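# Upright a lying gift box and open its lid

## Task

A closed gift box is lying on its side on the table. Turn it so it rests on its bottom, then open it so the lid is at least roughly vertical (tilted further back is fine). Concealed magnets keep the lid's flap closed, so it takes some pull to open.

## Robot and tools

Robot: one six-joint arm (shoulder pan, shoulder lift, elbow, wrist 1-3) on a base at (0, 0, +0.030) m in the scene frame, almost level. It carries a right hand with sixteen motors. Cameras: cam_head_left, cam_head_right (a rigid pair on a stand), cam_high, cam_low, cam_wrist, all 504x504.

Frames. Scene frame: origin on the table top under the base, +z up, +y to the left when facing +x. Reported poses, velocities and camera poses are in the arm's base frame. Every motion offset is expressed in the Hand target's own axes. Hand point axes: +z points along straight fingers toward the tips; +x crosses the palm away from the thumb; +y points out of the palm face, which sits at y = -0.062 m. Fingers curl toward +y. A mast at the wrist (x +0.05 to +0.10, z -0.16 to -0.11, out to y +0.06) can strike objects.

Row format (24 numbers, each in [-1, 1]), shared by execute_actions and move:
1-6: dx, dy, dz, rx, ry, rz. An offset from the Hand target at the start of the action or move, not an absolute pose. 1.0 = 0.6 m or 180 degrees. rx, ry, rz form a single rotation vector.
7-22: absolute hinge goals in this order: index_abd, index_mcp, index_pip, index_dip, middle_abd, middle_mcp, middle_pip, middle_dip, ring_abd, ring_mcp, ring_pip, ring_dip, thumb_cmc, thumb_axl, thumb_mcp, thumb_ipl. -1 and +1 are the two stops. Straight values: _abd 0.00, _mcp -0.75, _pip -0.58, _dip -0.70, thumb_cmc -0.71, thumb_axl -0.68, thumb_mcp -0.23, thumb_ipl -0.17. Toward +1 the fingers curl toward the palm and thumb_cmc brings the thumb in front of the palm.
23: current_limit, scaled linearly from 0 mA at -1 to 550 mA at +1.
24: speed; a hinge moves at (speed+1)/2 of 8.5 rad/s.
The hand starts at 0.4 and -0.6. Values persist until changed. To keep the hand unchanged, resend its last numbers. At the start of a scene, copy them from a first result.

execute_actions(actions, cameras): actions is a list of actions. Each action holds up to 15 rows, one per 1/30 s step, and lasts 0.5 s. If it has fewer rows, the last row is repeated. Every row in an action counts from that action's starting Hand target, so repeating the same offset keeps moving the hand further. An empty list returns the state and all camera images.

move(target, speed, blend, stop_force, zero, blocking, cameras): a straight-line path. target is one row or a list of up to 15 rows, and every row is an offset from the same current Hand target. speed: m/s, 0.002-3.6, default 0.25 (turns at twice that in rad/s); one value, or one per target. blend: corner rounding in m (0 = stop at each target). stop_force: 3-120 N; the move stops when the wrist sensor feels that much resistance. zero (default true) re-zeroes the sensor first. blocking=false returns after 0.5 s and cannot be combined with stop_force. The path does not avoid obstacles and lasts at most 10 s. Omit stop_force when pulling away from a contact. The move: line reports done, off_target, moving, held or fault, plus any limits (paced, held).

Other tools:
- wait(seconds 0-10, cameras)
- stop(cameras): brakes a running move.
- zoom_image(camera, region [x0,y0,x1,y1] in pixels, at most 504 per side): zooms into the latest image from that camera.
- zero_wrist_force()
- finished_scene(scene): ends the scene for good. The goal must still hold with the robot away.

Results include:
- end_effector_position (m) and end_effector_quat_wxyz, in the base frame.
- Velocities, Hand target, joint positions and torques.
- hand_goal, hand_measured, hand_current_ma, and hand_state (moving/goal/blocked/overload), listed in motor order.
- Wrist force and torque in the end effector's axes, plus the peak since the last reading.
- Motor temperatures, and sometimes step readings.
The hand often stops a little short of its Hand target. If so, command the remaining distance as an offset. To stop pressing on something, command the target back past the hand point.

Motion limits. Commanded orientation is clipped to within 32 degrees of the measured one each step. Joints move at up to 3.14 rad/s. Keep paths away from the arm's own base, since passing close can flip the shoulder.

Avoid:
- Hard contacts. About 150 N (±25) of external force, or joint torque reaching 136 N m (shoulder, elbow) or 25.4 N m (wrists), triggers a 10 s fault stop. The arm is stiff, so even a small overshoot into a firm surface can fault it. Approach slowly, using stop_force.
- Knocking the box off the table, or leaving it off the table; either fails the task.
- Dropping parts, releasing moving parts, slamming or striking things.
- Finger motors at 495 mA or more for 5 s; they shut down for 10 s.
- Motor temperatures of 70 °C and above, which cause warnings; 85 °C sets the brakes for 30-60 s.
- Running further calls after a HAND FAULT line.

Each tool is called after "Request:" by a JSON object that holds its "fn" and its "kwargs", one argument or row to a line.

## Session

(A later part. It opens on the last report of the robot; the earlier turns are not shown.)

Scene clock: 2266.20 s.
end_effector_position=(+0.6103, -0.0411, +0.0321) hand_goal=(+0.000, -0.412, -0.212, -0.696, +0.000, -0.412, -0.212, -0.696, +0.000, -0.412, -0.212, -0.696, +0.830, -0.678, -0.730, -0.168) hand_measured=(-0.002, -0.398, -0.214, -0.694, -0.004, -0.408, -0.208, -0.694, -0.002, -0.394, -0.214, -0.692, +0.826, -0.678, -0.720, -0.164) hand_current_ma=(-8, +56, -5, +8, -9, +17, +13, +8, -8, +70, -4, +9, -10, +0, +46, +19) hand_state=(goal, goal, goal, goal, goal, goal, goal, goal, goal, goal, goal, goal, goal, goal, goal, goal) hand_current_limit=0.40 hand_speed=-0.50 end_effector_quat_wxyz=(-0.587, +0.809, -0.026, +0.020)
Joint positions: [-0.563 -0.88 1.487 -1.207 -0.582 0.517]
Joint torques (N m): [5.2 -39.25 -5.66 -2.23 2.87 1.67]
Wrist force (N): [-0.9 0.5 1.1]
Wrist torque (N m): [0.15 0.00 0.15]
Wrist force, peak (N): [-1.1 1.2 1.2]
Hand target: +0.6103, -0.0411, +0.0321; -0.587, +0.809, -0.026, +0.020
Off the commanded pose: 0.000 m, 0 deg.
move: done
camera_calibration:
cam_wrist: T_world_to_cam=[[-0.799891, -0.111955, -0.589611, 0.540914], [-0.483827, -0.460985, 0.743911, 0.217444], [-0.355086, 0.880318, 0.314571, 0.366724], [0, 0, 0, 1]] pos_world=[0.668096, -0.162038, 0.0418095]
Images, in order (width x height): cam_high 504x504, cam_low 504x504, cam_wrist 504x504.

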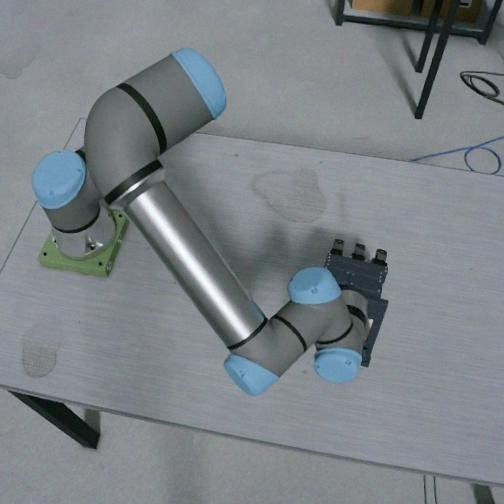

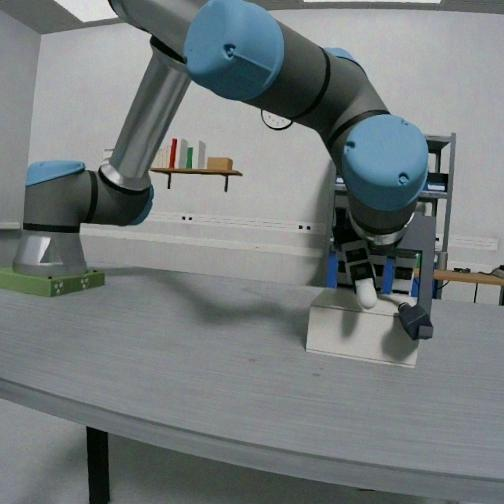

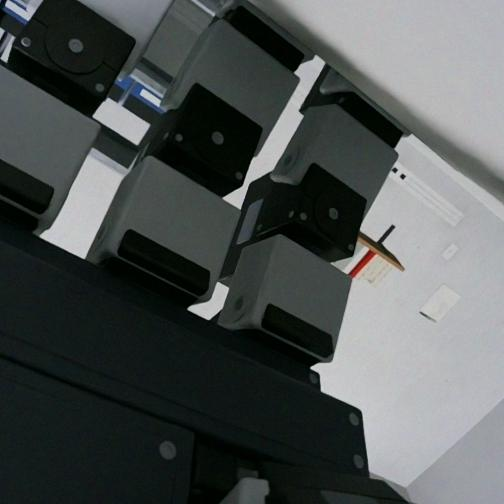

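Request:
{"fn": "execute_actions", "kwargs": {
  "actions": [
    [[0,0,0,0,0,0, 0,-0.411,-0.577,-0.4, 0,-0.411,-0.577,-0.4, 0,-0.411,-0.577,-0.4, 0.83,-0.678,-0.73,-0.168, 0.3,-0.7]],
    [[0,0,0,0,0,0, 0,-0.274,-0.577,-0.4, 0,-0.274,-0.577,-0.4, 0,-0.274,-0.577,-0.4, 0.83,-0.678,-0.73,-0.168, 0.3,-0.7]],
    [[0,0,0,0,0,0, 0,-0.274,-0.577,0.05, 0,-0.274,-0.577,0.05, 0,-0.274,-0.577,0.05, 0.83,-0.678,-0.73,-0.168, 0.3,-0.7]],
    [[0,0,0,0,0,0, 0,-0.274,-0.577,0.05, 0,-0.274,-0.577,0.05, 0,-0.274,-0.577,0.05, 0.83,-0.678,-0.73,0.1, 0.3,-0.7]]
  ],
  "cameras": ["cam_low"]
}}

Request:
{"fn": "execute_actions", "kwargs": {
  "actions": [
    [[0,0,0,0,0,0, 0,-0.274,-0.35,0.4, 0,-0.274,-0.35,0.4, 0,-0.274,-0.35,0.4, 0.83,-0.678,-0.6,0.5, 0.15,-0.9]],
    [[0,0,0,0,0,0, 0,-0.274,-0.35,0.4, 0,-0.274,-0.35,0.4, 0,-0.274,-0.35,0.4, 0.83,-0.678,-0.6,0.5, 0.15,-0.9]],
    [[0,0,0,0,0,0, 0,-0.274,-0.35,0.4, 0,-0.274,-0.35,0.4, 0,-0.274,-0.35,0.4, 0.83,-0.678,-0.6,0.5, 0.15,-0.9]],
    [[0,0,0,0,0,0, 0,-0.274,-0.35,0.4, 0,-0.274,-0.35,0.4, 0,-0.274,-0.35,0.4, 0.83,-0.678,-0.6,0.5, 0.15,-0.9]]
  ],
  "cameras": ["cam_low", "cam_wrist"]
}}

Scene clock: 2286.53 s.
end_effector_position=(+0.6103, -0.0411, +0.0321) hand_goal=(+0.000, -0.274, -0.578, +0.050, +0.000, -0.274, -0.578, +0.050, +0.000, -0.274, -0.578, +0.050, +0.830, -0.678, -0.730, +0.100) hand_measured=(-0.002, -0.270, -0.572, +0.048, -0.004, -0.270, -0.572, +0.048, -0.002, -0.270, -0.572, +0.046, +0.826, -0.678, -0.720, +0.098) hand_current_ma=(-8, +13, +20, -9, -9, +15, +17, -8, -8, +16, +18, -9, -10, +0, +45, -6) hand_state=(goal, goal, goal, goal, goal, goal, goal, goal, goal, goal, goal, goal, goal, goal, goal, goal) hand_current_limit=0.30 hand_speed=-0.70 end_effector_quat_wxyz=(-0.587, +0.809, -0.026, +0.020)
Joint positions: [-0.563 -0.88 1.487 -1.207 -0.582 0.517]
Joint torques (N m): [4.93 -41.2 -6.27 -1.8 1.58 1.67]
Wrist force (N): [-1.2 0.6 1.1]
Wrist torque (N m): [0.16 0.04 0.12]
Wrist force, peak (N): [-1.4 0.5 1.3]
Hand target: +0.6103, -0.0411, +0.0321; -0.587, +0.809, -0.026, +0.020
Off the commanded pose: 0.000 m, 0 deg.
Step readings (end_effector_position):
0: (+0.6103, -0.0411, +0.0321)
1: (+0.6103, -0.0411, +0.0321)
2: (+0.6103, -0.0411, +0.0321)
4: (+0.6103, -0.0411, +0.0321)
8: (+0.6103, -0.0411, +0.0321)
15: (+0.6103, -0.0411, +0.0321)
16: (+0.6103, -0.0411, +0.0321)
17: (+0.6103, -0.0411, +0.0321)
19: (+0.6103, -0.0411, +0.0321)
23: (+0.6103, -0.0411, +0.0321)
30: (+0.6103, -0.0411, +0.0321)
31: (+0.6103, -0.0411, +0.0321)
32: (+0.6103, -0.0411, +0.0321)
34: (+0.6103, -0.0411, +0.0321)
38: (+0.6103, -0.0411, +0.0321)
45: (+0.6103, -0.0411, +0.0321)
46: (+0.6103, -0.0411, +0.0321)
47: (+0.6103, -0.0411, +0.0321)
49: (+0.6103, -0.0411, +0.0321)
53: (+0.6103, -0.0411, +0.0321)
60: (+0.6103, -0.0411, +0.0321)
Images, in order (width x height): cam_low 504x504.

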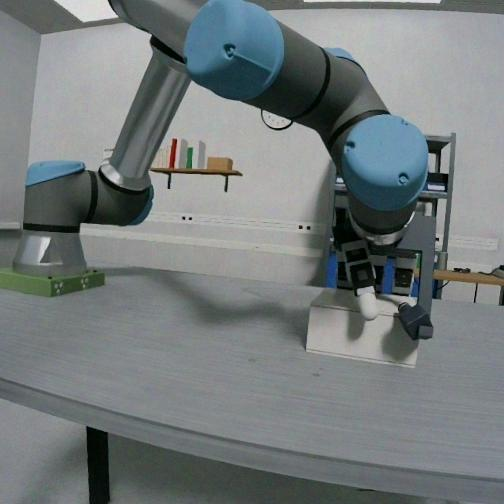

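Scene clock: 2288.73 s.
end_effector_position=(+0.6103, -0.0411, +0.0321) hand_goal=(+0.000, -0.274, -0.350, +0.400, +0.000, -0.274, -0.350, +0.400, +0.000, -0.274, -0.350, +0.400, +0.830, -0.678, -0.600, +0.500) hand_measured=(-0.008, -0.340, -0.450, +0.346, -0.010, -0.346, -0.438, +0.338, -0.010, -0.348, -0.436, +0.334, +0.828, -0.678, -0.640, +0.196) hand_current_ma=(-27, -304, -316, -230, -31, -316, -316, -264, -29, -316, -316, -283, -7, +0, -216, -316) hand_state=(goal, blocked, blocked, blocked, goal, blocked, blocked, blocked, goal, blocked, blocked, blocked, goal, goal, blocked, blocked) hand_current_limit=0.15 hand_speed=-0.90 end_effector_quat_wxyz=(-0.587, +0.809, -0.026, +0.020)
Joint positions: [-0.563 -0.88 1.487 -1.207 -0.582 0.517]
Joint torques (N m): [4.33 -42.43 -6.82 -1.37 0 1.17]
Wrist force (N): [-1.2 2.5 1.8]
Wrist torque (N m): [0.26 0.04 0.15]
Wrist force, peak (N): [-1.2 2.8 2.0]
Hand target: +0.6103, -0.0411, +0.0321; -0.587, +0.809, -0.026, +0.020
Off the commanded pose: 0.000 m, 0 deg.
Step readings (end_effector_position):
0: (+0.6103, -0.0411, +0.0321)
1: (+0.6103, -0.0411, +0.0321)
2: (+0.6103, -0.0411, +0.0321)
4: (+0.6103, -0.0411, +0.0321)
8: (+0.6103, -0.0411, +0.0321)
15: (+0.6103, -0.0411, +0.0321)
16: (+0.6103, -0.0411, +0.0321)
17: (+0.6103, -0.0411, +0.0321)
19: (+0.6103, -0.0411, +0.0321)
23: (+0.6103, -0.0411, +0.0321)
30: (+0.6103, -0.0411, +0.0321)
31: (+0.6103, -0.0411, +0.0321)
32: (+0.6103, -0.0411, +0.0321)
34: (+0.6103, -0.0411, +0.0321)
38: (+0.6103, -0.0411, +0.0321)
45: (+0.6103, -0.0411, +0.0321)
46: (+0.6103, -0.0411, +0.0321)
47: (+0.6103, -0.0411, +0.0321)
49: (+0.6103, -0.0411, +0.0321)
53: (+0.6103, -0.0411, +0.0321)
60: (+0.6103, -0.0411, +0.0321)
camera_calibration:
cam_wrist: T_world_to_cam=[[-0.799891, -0.111955, -0.589611, 0.540914], [-0.483827, -0.460985, 0.743911, 0.217444], [-0.355086, 0.880318, 0.314571, 0.366724], [0, 0, 0, 1]] pos_world=[0.668096, -0.162038, 0.0418095]
Images, in order (width x height): cam_low 504x504, cam_wrist 504x504.

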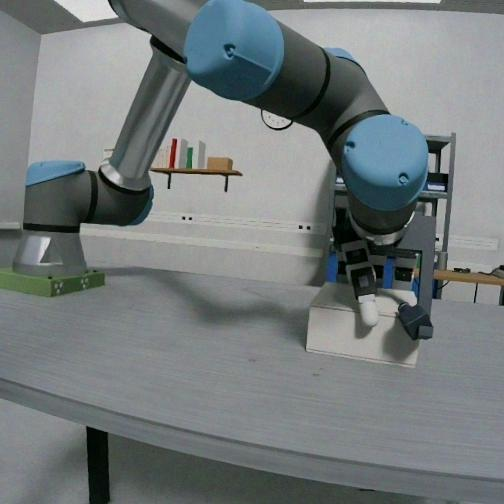

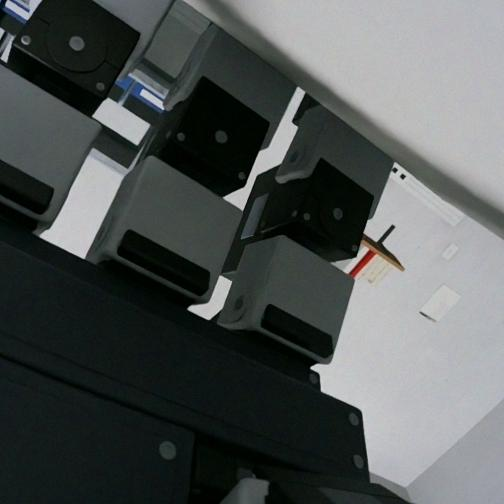

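Request:
{"fn": "zoom_image", "kwargs": {
  "camera": "cam_low",
  "region": [290, 250, 450, 380]
}}

Scaled by 3.150.

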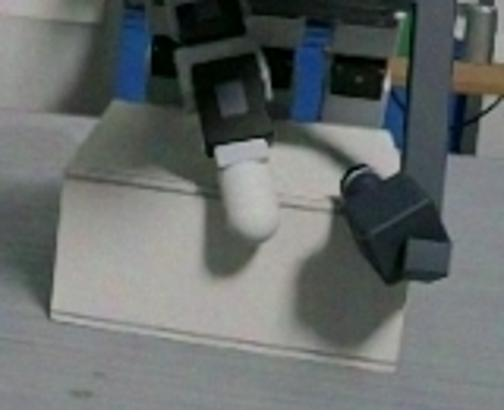

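Request:
{"fn": "execute_actions", "kwargs": {
  "actions": [
    [[0,0,0,0,0,0, 0,-0.274,-0.35,0.4, 0,-0.347,-0.55,0.6, 0,-0.274,-0.35,0.4, 0.83,-0.678,-0.6,0.5, 0.2,-0.9]],
    [[0,0,0,0,0,0, 0,-0.274,-0.35,0.4, 0,-0.347,-0.55,0.6, 0,-0.274,-0.35,0.4, 0.83,-0.678,-0.6,0.5, 0.2,-0.9]],
    [[0,0,0,0,0,0, 0,-0.274,-0.35,0.4, 0,-0.479,-0.345,0.6, 0,-0.274,-0.35,0.4, 0.83,-0.678,-0.6,0.5, 0.2,-0.9]],
    [[0,0,0,0,0,0, 0,-0.274,-0.35,0.4, 0,-0.479,-0.345,0.6, 0,-0.274,-0.35,0.4, 0.83,-0.678,-0.6,0.5, 0.2,-0.9]],
    [[0,0,0,0,0,0, 0,-0.274,-0.35,0.4, 0,-0.479,-0.345,0.6, 0,-0.274,-0.35,0.4, 0.83,-0.678,-0.6,0.5, 0.2,-0.9]]
  ],
  "cameras": ["cam_low", "cam_wrist"]
}}

Request:
{"fn": "zoom_image", "kwargs": {
  "camera": "cam_low",
  "region": [290, 250, 450, 380]
}}

Scene clock: 2316.97 s.
end_effector_position=(+0.6103, -0.0411, +0.0321) hand_goal=(+0.000, -0.274, -0.350, +0.400, +0.000, -0.480, -0.346, +0.600, +0.000, -0.274, -0.350, +0.400, +0.830, -0.678, -0.600, +0.500) hand_measured=(-0.010, -0.346, -0.450, +0.360, -0.004, -0.482, -0.368, +0.596, -0.010, -0.356, -0.436, +0.354, +0.828, -0.678, -0.640, +0.198) hand_current_ma=(-30, -330, -330, -165, -9, -8, -80, -16, -31, -330, -330, -185, -7, +0, -216, -330) hand_state=(goal, blocked, blocked, blocked, goal, goal, blocked, goal, goal, blocked, blocked, blocked, goal, goal, blocked, blocked) hand_current_limit=0.20 hand_speed=-0.90 end_effector_quat_wxyz=(-0.587, +0.809, -0.026, +0.020)
Joint positions: [-0.563 -0.88 1.487 -1.207 -0.582 0.517]
Joint torques (N m): [4.42 -46.68 -8.69 -0.33 -0.44 0.1]
Wrist force (N): [-1.2 2.3 1.7]
Wrist torque (N m): [0.23 0.03 0.16]
Wrist force, peak (N): [-1.2 3.0 1.8]
Hand target: +0.6103, -0.0411, +0.0321; -0.587, +0.809, -0.026, +0.020
Off the commanded pose: 0.000 m, 0 deg.
Step readings (end_effector_position):
0: (+0.6103, -0.0411, +0.0321)
1: (+0.6103, -0.0411, +0.0321)
2: (+0.6103, -0.0411, +0.0321)
4: (+0.6103, -0.0411, +0.0321)
8: (+0.6103, -0.0411, +0.0321)
15: (+0.6103, -0.0411, +0.0321)
16: (+0.6103, -0.0411, +0.0321)
17: (+0.6103, -0.0411, +0.0321)
19: (+0.6103, -0.0411, +0.0321)
23: (+0.6103, -0.0411, +0.0321)
30: (+0.6103, -0.0411, +0.0321)
31: (+0.6103, -0.0411, +0.0321)
32: (+0.6103, -0.0411, +0.0321)
34: (+0.6103, -0.0411, +0.0321)
38: (+0.6103, -0.0411, +0.0321)
45: (+0.6103, -0.0411, +0.0321)
46: (+0.6103, -0.0411, +0.0321)
47: (+0.6103, -0.0411, +0.0321)
49: (+0.6103, -0.0411, +0.0321)
53: (+0.6103, -0.0411, +0.0321)
60: (+0.6103, -0.0411, +0.0321)
61: (+0.6103, -0.0411, +0.0321)
62: (+0.6103, -0.0411, +0.0321)
64: (+0.6103, -0.0411, +0.0321)
68: (+0.6103, -0.0411, +0.0321)
75: (+0.6103, -0.0411, +0.0321)
camera_calibration:
cam_wrist: T_world_to_cam=[[-0.799891, -0.111955, -0.589611, 0.540914], [-0.483827, -0.460985, 0.743911, 0.217444], [-0.355086, 0.880318, 0.314571, 0.366724], [0, 0, 0, 1]] pos_world=[0.668096, -0.162038, 0.0418095]
Images, in order (width x height): cam_low 504x504, cam_wrist 504x504.

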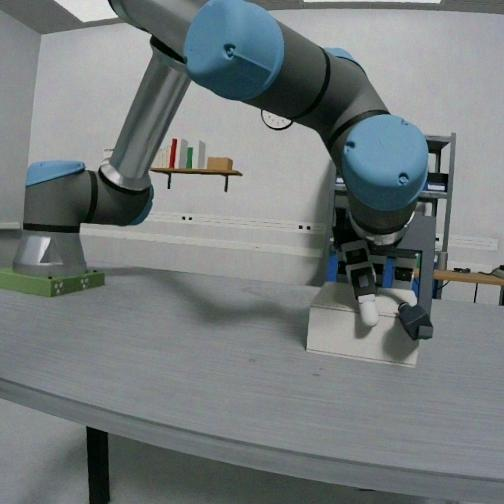

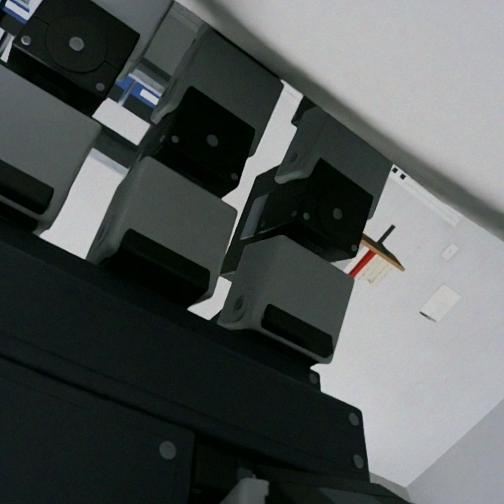

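Scaled by 3.150.

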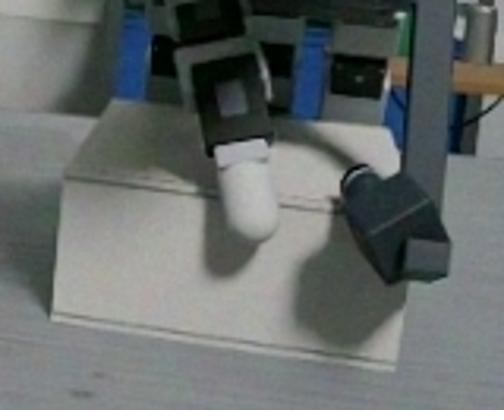

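Request:
{"fn": "execute_actions", "kwargs": {
  "actions": [
    [[0,0,0,0,0,0, 0,-0.274,-0.35,0.4, 0,-0.596,-0.133,0.6, 0,-0.274,-0.35,0.4, 0.83,-0.678,-0.6,0.5, 0.2,-0.9]],
    [[0,0,0,0,0,0, 0,-0.274,-0.35,0.4, 0,-0.596,-0.133,0.6, 0,-0.274,-0.35,0.4, 0.83,-0.678,-0.6,0.5, 0.2,-0.9]],
    [[0,0,0,0,0,0, 0,-0.274,-0.35,0.4, 0,-0.596,-0.133,0.6, 0,-0.274,-0.35,0.4, 0.83,-0.678,-0.6,0.5, 0.2,-0.9]]
  ],
  "cameras": ["cam_low", "cam_wrist"]
}}

Request:
{"fn": "zoom_image", "kwargs": {
  "camera": "cam_low",
  "region": [290, 250, 450, 380]
}}

Scene clock: 2330.70 s.
end_effector_position=(+0.6103, -0.0411, +0.0321) hand_goal=(+0.000, -0.274, -0.350, +0.400, +0.000, -0.596, -0.134, +0.600, +0.000, -0.274, -0.350, +0.400, +0.830, -0.678, -0.600, +0.500) hand_measured=(-0.010, -0.346, -0.450, +0.360, -0.004, -0.600, -0.160, +0.594, -0.010, -0.356, -0.436, +0.354, +0.828, -0.678, -0.640, +0.198) hand_current_ma=(-30, -330, -330, -165, -9, -10, -100, -19, -31, -330, -330, -185, -7, +0, -216, -330) hand_state=(goal, blocked, blocked, blocked, goal, goal, blocked, goal, goal, blocked, blocked, blocked, goal, goal, blocked, blocked) hand_current_limit=0.20 hand_speed=-0.90 end_effector_quat_wxyz=(-0.587, +0.809, -0.026, +0.020)
Joint positions: [-0.563 -0.88 1.487 -1.207 -0.582 0.517]
Joint torques (N m): [4.48 -49.74 -9.99 0.5 -0.35 -0.71]
Wrist force (N): [-1.3 2.5 1.7]
Wrist torque (N m): [0.26 0.04 0.16]
Wrist force, peak (N): [-1.4 2.7 1.7]
Hand target: +0.6103, -0.0411, +0.0321; -0.587, +0.809, -0.026, +0.020
Off the commanded pose: 0.000 m, 0 deg.
Step readings (end_effector_position):
0: (+0.6103, -0.0411, +0.0321)
1: (+0.6103, -0.0411, +0.0321)
2: (+0.6103, -0.0411, +0.0321)
4: (+0.6103, -0.0411, +0.0321)
8: (+0.6103, -0.0411, +0.0321)
15: (+0.6103, -0.0411, +0.0321)
16: (+0.6103, -0.0411, +0.0321)
17: (+0.6103, -0.0411, +0.0321)
19: (+0.6103, -0.0411, +0.0321)
23: (+0.6103, -0.0411, +0.0321)
30: (+0.6103, -0.0411, +0.0321)
31: (+0.6103, -0.0411, +0.0321)
32: (+0.6103, -0.0411, +0.0321)
34: (+0.6103, -0.0411, +0.0321)
38: (+0.6103, -0.0411, +0.0321)
45: (+0.6103, -0.0411, +0.0321)
camera_calibration:
cam_wrist: T_world_to_cam=[[-0.799891, -0.111955, -0.589611, 0.540914], [-0.483827, -0.460985, 0.743911, 0.217444], [-0.355086, 0.880318, 0.314571, 0.366724], [0, 0, 0, 1]] pos_world=[0.668096, -0.162038, 0.0418095]
Images, in order (width x height): cam_low 504x504, cam_wrist 504x504.

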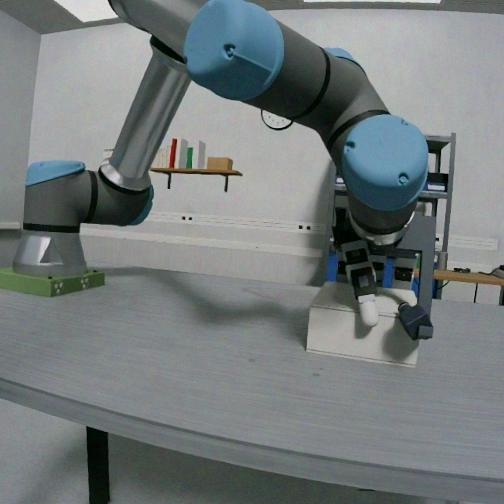

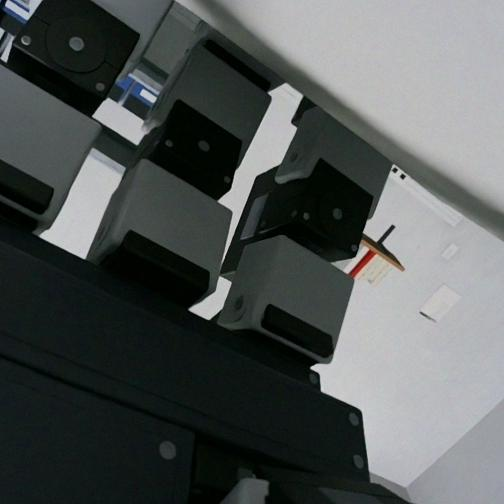

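Scaled by 3.150.

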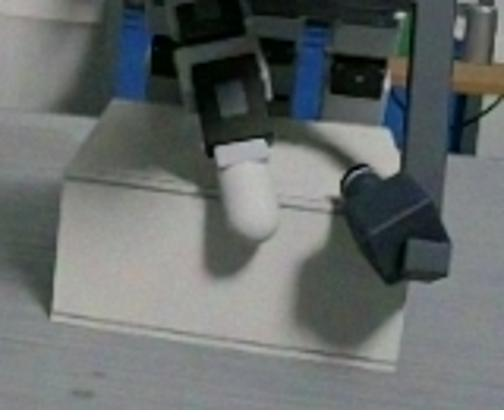

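Request:
{"fn": "execute_actions", "kwargs": {
  "actions": [
    [[0,0,0,0,0,0, 0,-0.274,-0.35,0.4, 0,-0.596,-0.133,-0.4, 0,-0.274,-0.35,0.4, 0.83,-0.678,-0.6,0.5, 0.2,-0.6]],
    [[0,0,0,0,0,0, 0,-0.274,-0.35,0.4, 0,-0.596,-0.133,-0.4, 0,-0.274,-0.35,0.4, 0.83,-0.678,-0.6,0.5, 0.2,-0.6]],
    [[0,0,0,0,0,0, 0,-0.274,-0.35,0.4, 0,-0.312,-0.577,-0.4, 0,-0.274,-0.35,0.4, 0.83,-0.678,-0.6,0.5, 0.2,-0.6]],
    [[0,0,0,0,0,0, 0,-0.274,-0.35,0.4, 0,-0.312,-0.577,-0.4, 0,-0.274,-0.35,0.4, 0.83,-0.678,-0.6,0.5, 0.2,-0.6]],
    [[0,0,0,0,0,0, 0,-0.274,-0.35,0.4, 0,-0.312,-0.577,0.145, 0,-0.274,-0.35,0.4, 0.83,-0.678,-0.6,0.5, 0.2,-0.6]],
    [[0,0,0,0,0,0, 0,-0.274,-0.35,0.4, 0,-0.233,-0.577,0.267, 0,-0.274,-0.35,0.4, 0.83,-0.678,-0.6,0.5, 0.2,-0.8]],
    [[0,0,0,0,0,0, 0,-0.274,-0.35,0.4, 0,-0.233,-0.577,0.267, 0,-0.274,-0.35,0.4, 0.83,-0.678,-0.6,0.5, 0.2,-0.8]]
  ],
  "cameras": ["cam_low"]
}}

Request:
{"fn": "execute_actions", "kwargs": {
  "actions": [
    [[0,0,0,0,0,0, 0,-0.274,-0.35,0.4, 0,-0.264,-0.577,0.449, 0,-0.274,-0.35,0.4, 0.83,-0.678,-0.6,0.5, 0.2,-0.9]],
    [[0,0,0,0,0,0, 0,-0.274,-0.35,0.4, 0,-0.264,-0.577,0.449, 0,-0.274,-0.35,0.4, 0.83,-0.678,-0.6,0.5, 0.2,-0.9]],
    [[0,0,0,0,0,0, 0,-0.274,-0.35,0.4, 0,-0.332,-0.496,0.536, 0,-0.274,-0.35,0.4, 0.83,-0.678,-0.6,0.5, 0.2,-0.9]],
    [[0,0,0,0,0,0, 0,-0.274,-0.35,0.4, 0,-0.332,-0.496,0.536, 0,-0.274,-0.35,0.4, 0.83,-0.678,-0.6,0.5, 0.2,-0.9]]
  ],
  "cameras": ["cam_low", "cam_wrist"]
}}

Request:
{"fn": "zoom_image", "kwargs": {
  "camera": "cam_low",
  "region": [290, 250, 450, 380]
}}

Scene clock: 2377.40 s.
end_effector_position=(+0.6103, -0.0411, +0.0321) hand_goal=(+0.000, -0.274, -0.350, +0.400, +0.000, -0.234, -0.578, +0.266, +0.000, -0.274, -0.350, +0.400, +0.830, -0.678, -0.600, +0.500) hand_measured=(-0.010, -0.346, -0.450, +0.360, -0.004, -0.248, -0.590, +0.242, -0.010, -0.356, -0.436, +0.354, +0.828, -0.678, -0.640, +0.198) hand_current_ma=(-30, -330, -330, -165, -9, -53, -40, -91, -31, -330, -330, -185, -7, +0, -216, -330) hand_state=(goal, blocked, blocked, blocked, goal, goal, goal, blocked, goal, blocked, blocked, blocked, goal, goal, blocked, blocked) hand_current_limit=0.20 hand_speed=-0.80 end_effector_quat_wxyz=(-0.587, +0.809, -0.026, +0.020)
Joint positions: [-0.563 -0.88 1.487 -1.207 -0.582 0.517]
Joint torques (N m): [4.31 -55.2 -12.53 0.4 -0.33 -0.94]
Wrist force (N): [-1.3 2.7 1.5]
Wrist torque (N m): [0.31 0.05 0.15]
Wrist force, peak (N): [-1.1 2.9 1.8]
Hand target: +0.6103, -0.0411, +0.0321; -0.587, +0.809, -0.026, +0.020
Off the commanded pose: 0.000 m, 0 deg.
Step readings (end_effector_position):
0: (+0.6103, -0.0411, +0.0321)
1: (+0.6103, -0.0411, +0.0321)
2: (+0.6103, -0.0411, +0.0321)
4: (+0.6103, -0.0411, +0.0321)
8: (+0.6103, -0.0411, +0.0321)
15: (+0.6103, -0.0411, +0.0321)
16: (+0.6103, -0.0411, +0.0321)
17: (+0.6103, -0.0411, +0.0321)
19: (+0.6103, -0.0411, +0.0321)
23: (+0.6103, -0.0411, +0.0321)
30: (+0.6103, -0.0411, +0.0321)
31: (+0.6103, -0.0411, +0.0321)
32: (+0.6103, -0.0411, +0.0321)
34: (+0.6103, -0.0411, +0.0321)
38: (+0.6103, -0.0411, +0.0321)
45: (+0.6103, -0.0411, +0.0321)
46: (+0.6103, -0.0411, +0.0321)
47: (+0.6103, -0.0411, +0.0321)
49: (+0.6103, -0.0411, +0.0321)
53: (+0.6103, -0.0411, +0.0321)
60: (+0.6103, -0.0411, +0.0321)
61: (+0.6103, -0.0411, +0.0321)
62: (+0.6103, -0.0411, +0.0321)
64: (+0.6103, -0.0411, +0.0321)
68: (+0.6103, -0.0411, +0.0321)
75: (+0.6103, -0.0411, +0.0321)
76: (+0.6103, -0.0411, +0.0321)
77: (+0.6103, -0.0411, +0.0321)
79: (+0.6103, -0.0411, +0.0321)
83: (+0.6103, -0.0411, +0.0321)
90: (+0.6103, -0.0411, +0.0321)
91: (+0.6103, -0.0411, +0.0321)
92: (+0.6103, -0.0411, +0.0321)
94: (+0.6103, -0.0411, +0.0321)
98: (+0.6103, -0.0411, +0.0321)
105: (+0.6103, -0.0411, +0.0321)
Images, in order (width x height): cam_low 504x504.

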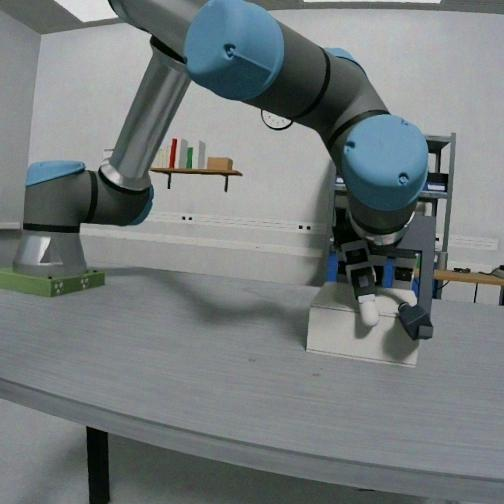

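Scene clock: 2379.60 s.
end_effector_position=(+0.6103, -0.0411, +0.0321) hand_goal=(+0.000, -0.274, -0.350, +0.400, +0.000, -0.332, -0.496, +0.536, +0.000, -0.274, -0.350, +0.400, +0.830, -0.678, -0.600, +0.500) hand_measured=(-0.010, -0.346, -0.450, +0.360, -0.004, -0.348, -0.546, +0.486, -0.010, -0.356, -0.436, +0.354, +0.828, -0.678, -0.640, +0.198) hand_current_ma=(-30, -330, -330, -165, -9, -66, -208, -203, -32, -330, -330, -185, -7, +0, -216, -330) hand_state=(goal, blocked, blocked, blocked, goal, goal, blocked, blocked, goal, blocked, blocked, blocked, goal, goal, blocked, blocked) hand_current_limit=0.20 hand_speed=-0.90 end_effector_quat_wxyz=(-0.587, +0.809, -0.026, +0.020)
Joint positions: [-0.563 -0.88 1.487 -1.207 -0.582 0.517]
Joint torques (N m): [4.6 -55.41 -13.44 0.44 -0.27 -0.94]
Wrist force (N): [-1.0 2.6 1.5]
Wrist torque (N m): [0.30 0.02 0.17]
Wrist force, peak (N): [-1.1 2.9 1.8]
Hand target: +0.6103, -0.0411, +0.0321; -0.587, +0.809, -0.026, +0.020
Off the commanded pose: 0.000 m, 0 deg.
Step readings (end_effector_position):
0: (+0.6103, -0.0411, +0.0321)
1: (+0.6103, -0.0411, +0.0321)
2: (+0.6103, -0.0411, +0.0321)
4: (+0.6103, -0.0411, +0.0321)
8: (+0.6103, -0.0411, +0.0321)
15: (+0.6103, -0.0411, +0.0321)
16: (+0.6103, -0.0411, +0.0321)
17: (+0.6103, -0.0411, +0.0321)
19: (+0.6103, -0.0411, +0.0321)
23: (+0.6103, -0.0411, +0.0321)
30: (+0.6103, -0.0411, +0.0321)
31: (+0.6103, -0.0411, +0.0321)
32: (+0.6103, -0.0411, +0.0321)
34: (+0.6103, -0.0411, +0.0321)
38: (+0.6103, -0.0411, +0.0321)
45: (+0.6103, -0.0411, +0.0321)
46: (+0.6103, -0.0411, +0.0321)
47: (+0.6103, -0.0411, +0.0321)
49: (+0.6103, -0.0411, +0.0321)
53: (+0.6103, -0.0411, +0.0321)
60: (+0.6103, -0.0411, +0.0321)
camera_calibration:
cam_wrist: T_world_to_cam=[[-0.799891, -0.111955, -0.589611, 0.540914], [-0.483827, -0.460985, 0.743911, 0.217444], [-0.355086, 0.880318, 0.314571, 0.366724], [0, 0, 0, 1]] pos_world=[0.668096, -0.162038, 0.0418095]
Images, in order (width x height): cam_low 504x504, cam_wrist 504x504.

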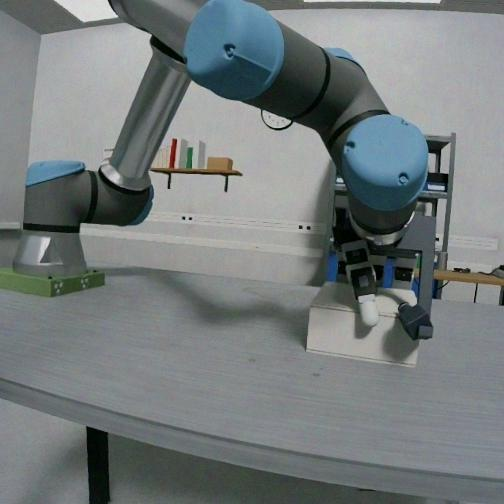

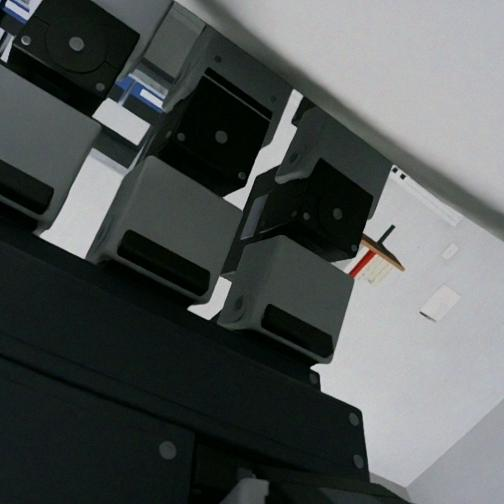

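Scaled by 3.150.

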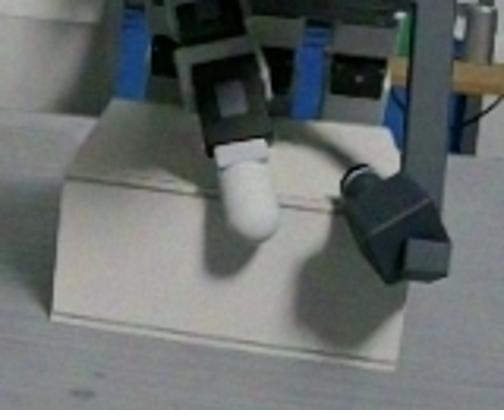

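Request:
{"fn": "execute_actions", "kwargs": {
  "actions": [
    [[0,0,0,0,0,0, 0,-0.274,-0.35,0.4, 0,-0.39,-0.35,0.6, 0,-0.274,-0.35,0.4, 0.83,-0.678,-0.6,0.5, 0.25,-0.92]],
    [[0,0,0,0,0,0, 0,-0.274,-0.35,0.4, 0,-0.452,-0.2,0.65, 0,-0.274,-0.35,0.4, 0.83,-0.678,-0.6,0.5, 0.25,-0.92]],
    [[0,0,0,0,0,0, 0,-0.274,-0.35,0.4, 0,-0.452,-0.2,0.65, 0,-0.274,-0.35,0.4, 0.83,-0.678,-0.6,0.5, 0.25,-0.92]],
    [[0,0,0,0,0,0, 0,-0.274,-0.35,0.4, 0,-0.452,-0.2,0.65, 0,-0.274,-0.35,0.4, 0.83,-0.678,-0.6,0.5, 0.25,-0.92]]
  ],
  "cameras": ["cam_low"]
}}

Request:
{"fn": "zoom_image", "kwargs": {
  "camera": "cam_low",
  "region": [290, 250, 450, 380]
}}

Scene clock: 2395.70 s.
end_effector_position=(+0.6103, -0.0411, +0.0321) hand_goal=(+0.000, -0.274, -0.350, +0.400, +0.000, -0.452, -0.200, +0.650, +0.000, -0.274, -0.350, +0.400, +0.830, -0.678, -0.600, +0.500) hand_measured=(-0.012, -0.346, -0.450, +0.360, -0.004, -0.490, -0.344, +0.602, -0.012, -0.356, -0.436, +0.354, +0.828, -0.678, -0.640, +0.198) hand_current_ma=(-34, -333, -344, -165, -9, -161, -344, -194, -35, -344, -344, -185, -7, +0, -216, -344) hand_state=(goal, blocked, blocked, blocked, goal, blocked, blocked, blocked, goal, blocked, blocked, blocked, goal, goal, blocked, blocked) hand_current_limit=0.25 hand_speed=-0.92 end_effector_quat_wxyz=(-0.587, +0.809, -0.026, +0.020)
Joint positions: [-0.563 -0.88 1.487 -1.207 -0.582 0.517]
Joint torques (N m): [4.54 -55.15 -14.97 0.5 -0.24 -0.95]
Wrist force (N): [-1.2 2.6 1.7]
Wrist torque (N m): [0.28 0.03 0.15]
Wrist force, peak (N): [-1.1 2.9 1.7]
Hand target: +0.6103, -0.0411, +0.0321; -0.587, +0.809, -0.026, +0.020
Off the commanded pose: 0.000 m, 0 deg.
Step readings (end_effector_position):
0: (+0.6103, -0.0411, +0.0321)
1: (+0.6103, -0.0411, +0.0321)
2: (+0.6103, -0.0411, +0.0321)
4: (+0.6103, -0.0411, +0.0321)
8: (+0.6103, -0.0411, +0.0321)
15: (+0.6103, -0.0411, +0.0321)
16: (+0.6103, -0.0411, +0.0321)
17: (+0.6103, -0.0411, +0.0321)
19: (+0.6103, -0.0411, +0.0321)
23: (+0.6103, -0.0411, +0.0321)
30: (+0.6103, -0.0411, +0.0321)
31: (+0.6103, -0.0411, +0.0321)
32: (+0.6103, -0.0411, +0.0321)
34: (+0.6103, -0.0411, +0.0321)
38: (+0.6103, -0.0411, +0.0321)
45: (+0.6103, -0.0411, +0.0321)
46: (+0.6103, -0.0411, +0.0321)
47: (+0.6103, -0.0411, +0.0321)
49: (+0.6103, -0.0411, +0.0321)
53: (+0.6103, -0.0411, +0.0321)
60: (+0.6103, -0.0411, +0.0321)
Images, in order (width x height): cam_low 504x504.

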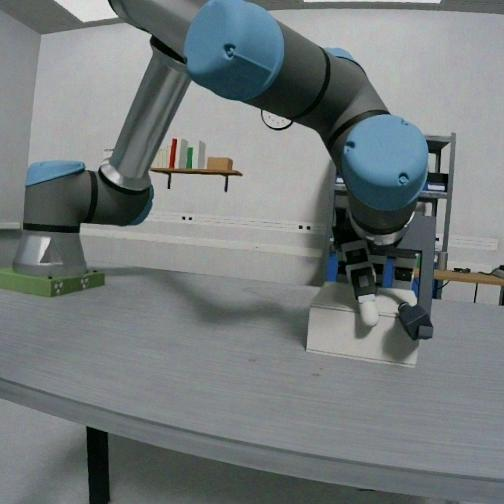

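Scaled by 3.150.

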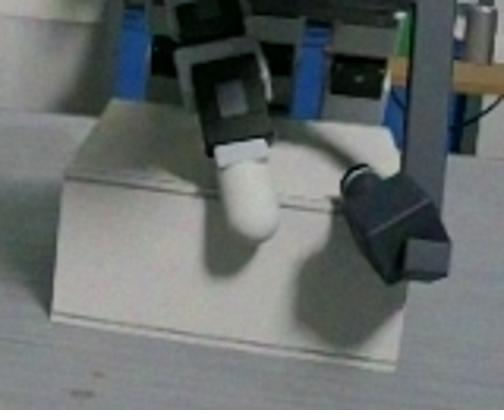

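Request:
{"fn": "execute_actions", "kwargs": {
  "actions": []
}}

Request:
{"fn": "zoom_image", "kwargs": {
  "camera": "cam_wrist",
  "region": [40, 0, 504, 320]
}}

Request:
{"fn": "zoom_image", "kwargs": {
  "camera": "cam_head_right",
  "region": [180, 180, 340, 340]
}}

Scene clock: 2425.43 s.
end_effector_position=(+0.6103, -0.0411, +0.0321) hand_goal=(+0.000, -0.274, -0.350, +0.400, +0.000, -0.452, -0.200, +0.650, +0.000, -0.274, -0.350, +0.400, +0.830, -0.678, -0.600, +0.500) hand_measured=(-0.012, -0.346, -0.450, +0.360, -0.004, -0.490, -0.344, +0.602, -0.012, -0.356, -0.436, +0.354, +0.828, -0.678, -0.640, +0.198) hand_current_ma=(-34, -333, -344, -165, -9, -161, -344, -194, -35, -344, -344, -185, -7, +0, -216, -344) hand_state=(goal, blocked, blocked, blocked, goal, blocked, blocked, blocked, goal, blocked, blocked, blocked, goal, goal, blocked, blocked) hand_current_limit=0.25 hand_speed=-0.92 end_effector_quat_wxyz=(-0.587, +0.809, -0.026, +0.020)
Joint positions: [-0.563 -0.88 1.487 -1.207 -0.582 0.517]
Joint velocities: within noise
Joint torques (N m): [4.41 -55.15 -15.67 0.37 -0.24 -0.93]
Motor temperatures (°C): [28 31 28 34 29 29]
Wrist force (N): [-1.2 2.8 1.6]
Wrist torque (N m): [0.31 0.04 0.16]
Wrist force, peak (N): [-1.2 2.8 1.9]
Hand target: +0.6103, -0.0411, +0.0321; -0.587, +0.809, -0.026, +0.020
Off the commanded pose: 0.000 m, 0 deg.
camera_calibration:
cam_wrist: T_world_to_cam=[[-0.799891, -0.111955, -0.589611, 0.540914], [-0.483827, -0.460985, 0.743911, 0.217444], [-0.355086, 0.880318, 0.314571, 0.366724], [0, 0, 0, 1]] pos_world=[0.668096, -0.162038, 0.0418095]

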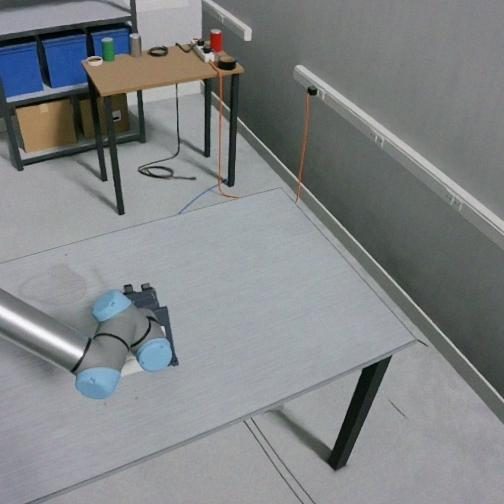

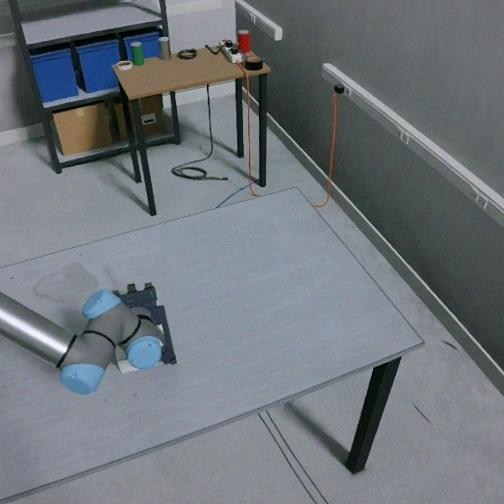

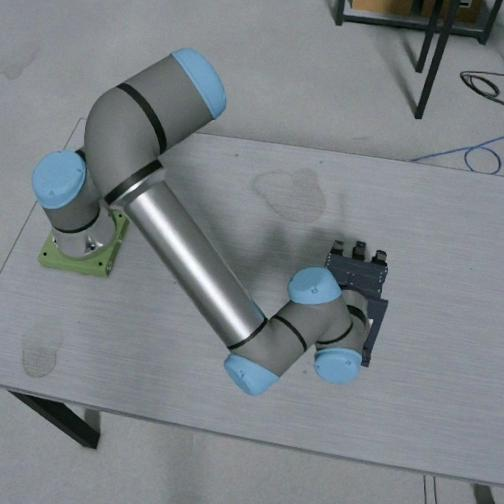

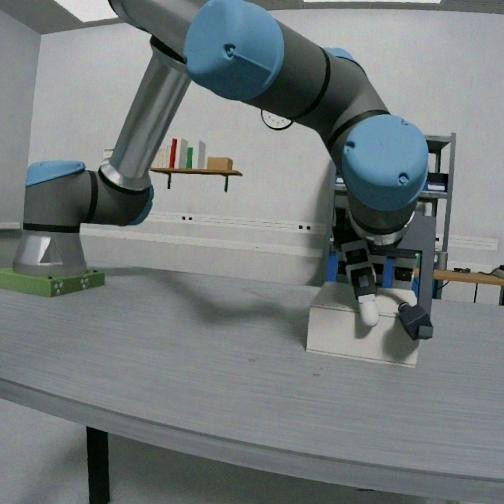

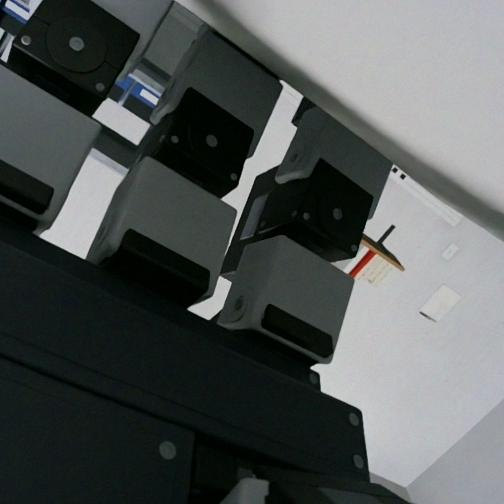

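Scaled by 1.086.

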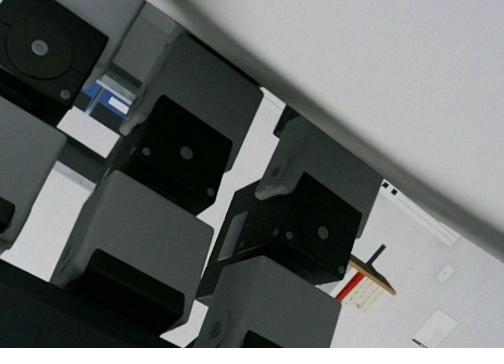

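Scaled by 3.150.

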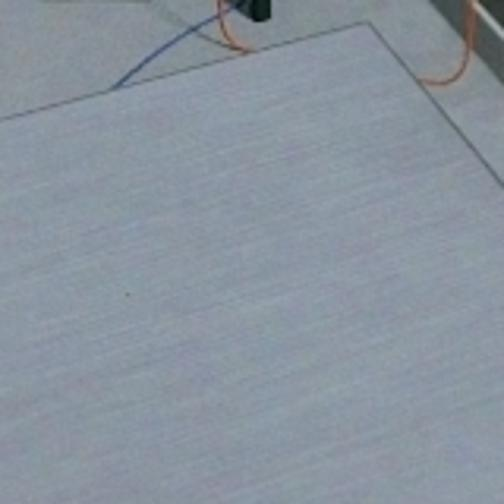

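Request:
{"fn": "execute_actions", "kwargs": {
  "actions": [
    [[0,0,0,0,0,0, 0,-0.274,-0.35,0.4, 0,-0.52,-0.08,0.65, 0,-0.274,-0.35,0.4, 0.83,-0.678,-0.6,0.5, 0.2,-0.92]],
    [[0,0,0,0,0,0, 0,-0.274,-0.35,0.4, 0,-0.52,-0.08,0.65, 0,-0.274,-0.35,0.4, 0.83,-0.678,-0.6,0.5, 0.2,-0.92]],
    [[0,0,0,0,0,0, 0,-0.274,-0.35,0.4, 0,-0.52,-0.08,0.65, 0,-0.274,-0.35,0.4, 0.83,-0.678,-0.6,0.5, 0.2,-0.92]]
  ]
}}

Request:
{"fn": "execute_actions", "kwargs": {
  "actions": [
    [[0,0,0,0,0,0, 0,-0.274,-0.35,0.4, 0,-0.58,0.04,0.65, 0,-0.274,-0.35,0.4, 0.83,-0.678,-0.6,0.5, 0.2,-0.92]],
    [[0,0,0,0,0,0, 0,-0.274,-0.35,0.4, 0,-0.58,0.04,0.65, 0,-0.274,-0.35,0.4, 0.83,-0.678,-0.6,0.5, 0.2,-0.92]],
    [[0,0,0,0,0,0, 0,-0.274,-0.35,0.4, 0,-0.58,0.04,0.65, 0,-0.274,-0.35,0.4, 0.83,-0.678,-0.6,0.5, 0.2,-0.92]]
  ],
  "cameras": ["cam_low"]
}}

Request:
{"fn": "zoom_image", "kwargs": {
  "camera": "cam_low",
  "region": [290, 250, 450, 380]
}}

Scene clock: 2459.77 s.
end_effector_position=(+0.6103, -0.0411, +0.0321) hand_goal=(+0.000, -0.274, -0.350, +0.400, +0.000, -0.520, -0.080, +0.650, +0.000, -0.274, -0.350, +0.400, +0.830, -0.678, -0.600, +0.500) hand_measured=(-0.012, -0.346, -0.450, +0.360, -0.004, -0.554, -0.236, +0.612, -0.012, -0.356, -0.436, +0.354, +0.828, -0.678, -0.640, +0.198) hand_current_ma=(-34, -330, -330, -165, -9, -139, -330, -151, -35, -330, -330, -185, -7, +0, -216, -330) hand_state=(goal, blocked, blocked, blocked, goal, blocked, blocked, blocked, goal, blocked, blocked, blocked, goal, goal, blocked, blocked) hand_current_limit=0.20 hand_speed=-0.92 end_effector_quat_wxyz=(-0.587, +0.809, -0.026, +0.020)
Joint positions: [-0.563 -0.88 1.487 -1.207 -0.582 0.517]
Joint torques (N m): [4.2 -55.24 -17.62 0.46 -0.25 -0.96]
Wrist force (N): [-1.1 2.7 1.7]
Wrist torque (N m): [0.28 0.01 0.17]
Wrist force, peak (N): [-1.4 2.9 1.7]
Hand target: +0.6103, -0.0411, +0.0321; -0.587, +0.809, -0.026, +0.020
Off the commanded pose: 0.000 m, 0 deg.
Step readings (end_effector_position):
0: (+0.6103, -0.0411, +0.0321)
1: (+0.6103, -0.0411, +0.0321)
2: (+0.6103, -0.0411, +0.0321)
4: (+0.6103, -0.0411, +0.0321)
8: (+0.6103, -0.0411, +0.0321)
15: (+0.6103, -0.0411, +0.0321)
16: (+0.6103, -0.0411, +0.0321)
17: (+0.6103, -0.0411, +0.0321)
19: (+0.6103, -0.0411, +0.0321)
23: (+0.6103, -0.0411, +0.0321)
30: (+0.6103, -0.0411, +0.0321)
31: (+0.6103, -0.0411, +0.0321)
32: (+0.6103, -0.0411, +0.0321)
34: (+0.6103, -0.0411, +0.0321)
38: (+0.6103, -0.0411, +0.0321)
45: (+0.6103, -0.0411, +0.0321)

Scene clock: 2461.47 s.
end_effector_position=(+0.6103, -0.0411, +0.0321) hand_goal=(+0.000, -0.274, -0.350, +0.400, +0.000, -0.580, +0.040, +0.650, +0.000, -0.274, -0.350, +0.400, +0.830, -0.678, -0.600, +0.500) hand_measured=(-0.012, -0.346, -0.450, +0.360, -0.004, -0.610, -0.138, +0.614, -0.012, -0.356, -0.436, +0.354, +0.828, -0.678, -0.640, +0.198) hand_current_ma=(-34, -330, -330, -165, -9, -126, -330, -143, -35, -330, -330, -185, -7, +0, -216, -330) hand_state=(goal, blocked, blocked, blocked, goal, blocked, blocked, blocked, goal, blocked, blocked, blocked, goal, goal, blocked, blocked) hand_current_limit=0.20 hand_speed=-0.92 end_effector_quat_wxyz=(-0.587, +0.809, -0.026, +0.020)
Joint positions: [-0.563 -0.88 1.487 -1.207 -0.582 0.517]
Joint torques (N m): [4.24 -55.19 -18.09 0.39 -0.23 -0.98]
Wrist force (N): [-1.3 2.6 1.5]
Wrist torque (N m): [0.29 0.06 0.15]
Wrist force, peak (N): [-1.0 2.7 1.9]
Hand target: +0.6103, -0.0411, +0.0321; -0.587, +0.809, -0.026, +0.020
Off the commanded pose: 0.000 m, 0 deg.
Step readings (end_effector_position):
0: (+0.6103, -0.0411, +0.0321)
1: (+0.6103, -0.0411, +0.0321)
2: (+0.6103, -0.0411, +0.0321)
4: (+0.6103, -0.0411, +0.0321)
8: (+0.6103, -0.0411, +0.0321)
15: (+0.6103, -0.0411, +0.0321)
16: (+0.6103, -0.0411, +0.0321)
17: (+0.6103, -0.0411, +0.0321)
19: (+0.6103, -0.0411, +0.0321)
23: (+0.6103, -0.0411, +0.0321)
30: (+0.6103, -0.0411, +0.0321)
31: (+0.6103, -0.0411, +0.0321)
32: (+0.6103, -0.0411, +0.0321)
34: (+0.6103, -0.0411, +0.0321)
38: (+0.6103, -0.0411, +0.0321)
45: (+0.6103, -0.0411, +0.0321)
Images, in order (width x height): cam_low 504x504.

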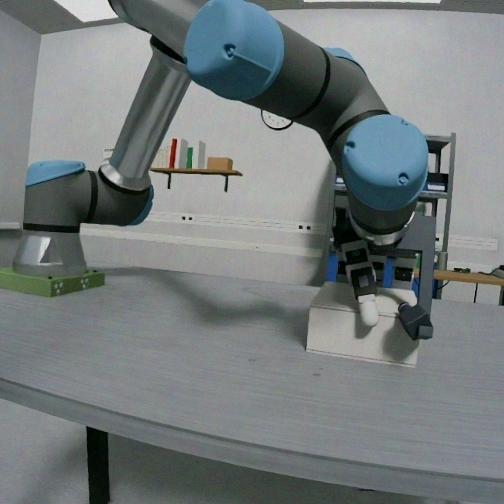

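Scaled by 3.150.

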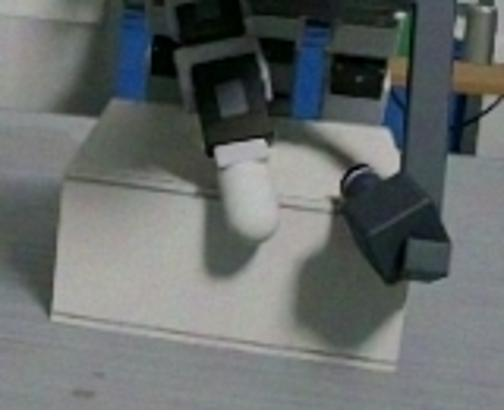

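Request:
{"fn": "execute_actions", "kwargs": {
  "actions": [
    [[0,0,0,0,0,0, 0,-0.346,-0.45,0.36, 0,-0.61,-0.138,0.5, 0,-0.356,-0.436,0.354, 0.83,-0.678,-0.64,0.198, 0.2,-0.9]],
    [[0,0,0,0,0,0, 0,-0.346,-0.45,0.36, 0,-0.61,-0.138,0.3, 0,-0.356,-0.436,0.354, 0.83,-0.678,-0.64,0.198, 0.2,-0.9]],
    [[0,0,0,0,0,0, 0,-0.346,-0.45,0.2, 0,-0.61,-0.138,0, 0,-0.356,-0.436,0.2, 0.83,-0.678,-0.66,0.05, 0.2,-0.9]],
    [[0,0,0,0,0,0, 0,-0.346,-0.45,-0.3, 0,-0.61,-0.138,-0.4, 0,-0.356,-0.436,-0.3, 0.83,-0.678,-0.73,-0.168, 0.2,-0.7]],
    [[0,0,0,0,0,0, 0,-0.425,-0.577,-0.4, 0,-0.425,-0.577,-0.4, 0,-0.425,-0.577,-0.4, 0.83,-0.678,-0.73,-0.168, 0.3,-0.7]],
    [[0,0,0,0,0,0, 0,-0.425,-0.577,-0.4, 0,-0.425,-0.577,-0.4, 0,-0.425,-0.577,-0.4, 0.83,-0.678,-0.73,-0.168, 0.3,-0.7]]
  ],
  "cameras": ["cam_low"]
}}

Request:
{"fn": "zoom_image", "kwargs": {
  "camera": "cam_low",
  "region": [290, 250, 450, 380]
}}

Scene clock: 2574.03 s.
end_effector_position=(+0.6103, -0.0411, +0.0321) hand_goal=(+0.000, -0.426, -0.578, -0.400, +0.000, -0.426, -0.578, -0.400, +0.000, -0.426, -0.578, -0.400, +0.830, -0.678, -0.730, -0.168) hand_measured=(-0.004, -0.410, -0.570, -0.398, -0.002, -0.420, -0.572, -0.398, -0.004, -0.406, -0.572, -0.396, +0.828, -0.678, -0.720, -0.164) hand_current_ma=(-8, +63, +24, +9, -7, +19, +21, +8, -8, +77, +22, +10, -6, +0, +46, +19) hand_state=(goal, goal, goal, goal, goal, goal, goal, goal, goal, goal, goal, goal, goal, goal, goal, goal) hand_current_limit=0.30 hand_speed=-0.70 end_effector_quat_wxyz=(-0.587, +0.809, -0.026, +0.020)
Joint positions: [-0.563 -0.88 1.487 -1.207 -0.582 0.517]
Joint torques (N m): [4.13 -55.22 -20.19 0.41 -0.26 -0.93]
Wrist force (N): [-1.1 0.5 0.9]
Wrist torque (N m): [0.14 0.04 0.12]
Wrist force, peak (N): [-1.2 2.8 1.9]
Hand target: +0.6103, -0.0411, +0.0321; -0.587, +0.809, -0.026, +0.020
Off the commanded pose: 0.000 m, 0 deg.
Step readings (end_effector_position):
0: (+0.6103, -0.0411, +0.0321)
1: (+0.6103, -0.0411, +0.0321)
2: (+0.6103, -0.0411, +0.0321)
4: (+0.6103, -0.0411, +0.0321)
8: (+0.6103, -0.0411, +0.0321)
15: (+0.6103, -0.0411, +0.0321)
16: (+0.6103, -0.0411, +0.0321)
17: (+0.6103, -0.0411, +0.0321)
19: (+0.6103, -0.0411, +0.0321)
23: (+0.6103, -0.0411, +0.0321)
30: (+0.6103, -0.0411, +0.0321)
31: (+0.6103, -0.0411, +0.0321)
32: (+0.6103, -0.0411, +0.0321)
34: (+0.6103, -0.0411, +0.0321)
38: (+0.6103, -0.0411, +0.0321)
45: (+0.6103, -0.0411, +0.0321)
46: (+0.6103, -0.0411, +0.0321)
47: (+0.6103, -0.0411, +0.0321)
49: (+0.6103, -0.0411, +0.0321)
53: (+0.6103, -0.0411, +0.0321)
60: (+0.6103, -0.0411, +0.0321)
61: (+0.6103, -0.0411, +0.0321)
62: (+0.6103, -0.0411, +0.0321)
64: (+0.6103, -0.0411, +0.0321)
68: (+0.6103, -0.0411, +0.0321)
75: (+0.6103, -0.0411, +0.0321)
76: (+0.6103, -0.0411, +0.0321)
77: (+0.6103, -0.0411, +0.0321)
79: (+0.6103, -0.0411, +0.0321)
83: (+0.6103, -0.0411, +0.0321)
90: (+0.6103, -0.0411, +0.0321)
Images, in order (width x height): cam_low 504x504.

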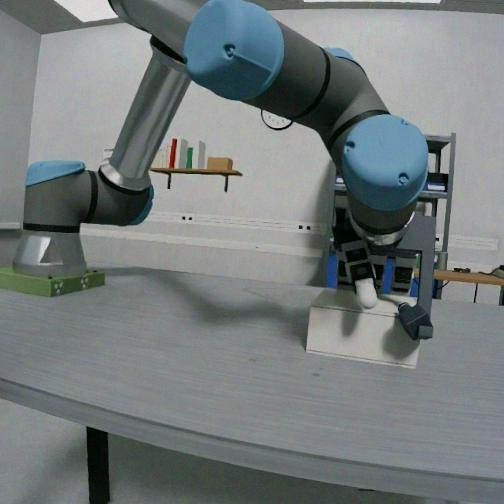

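Scaled by 3.150.

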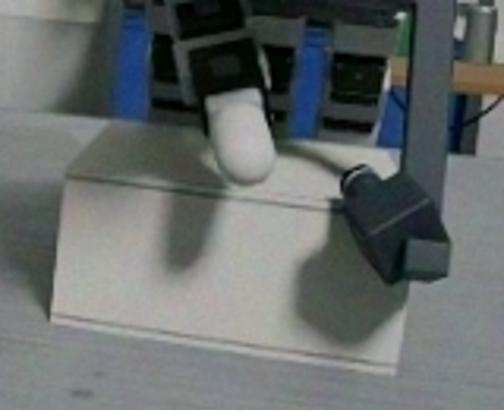

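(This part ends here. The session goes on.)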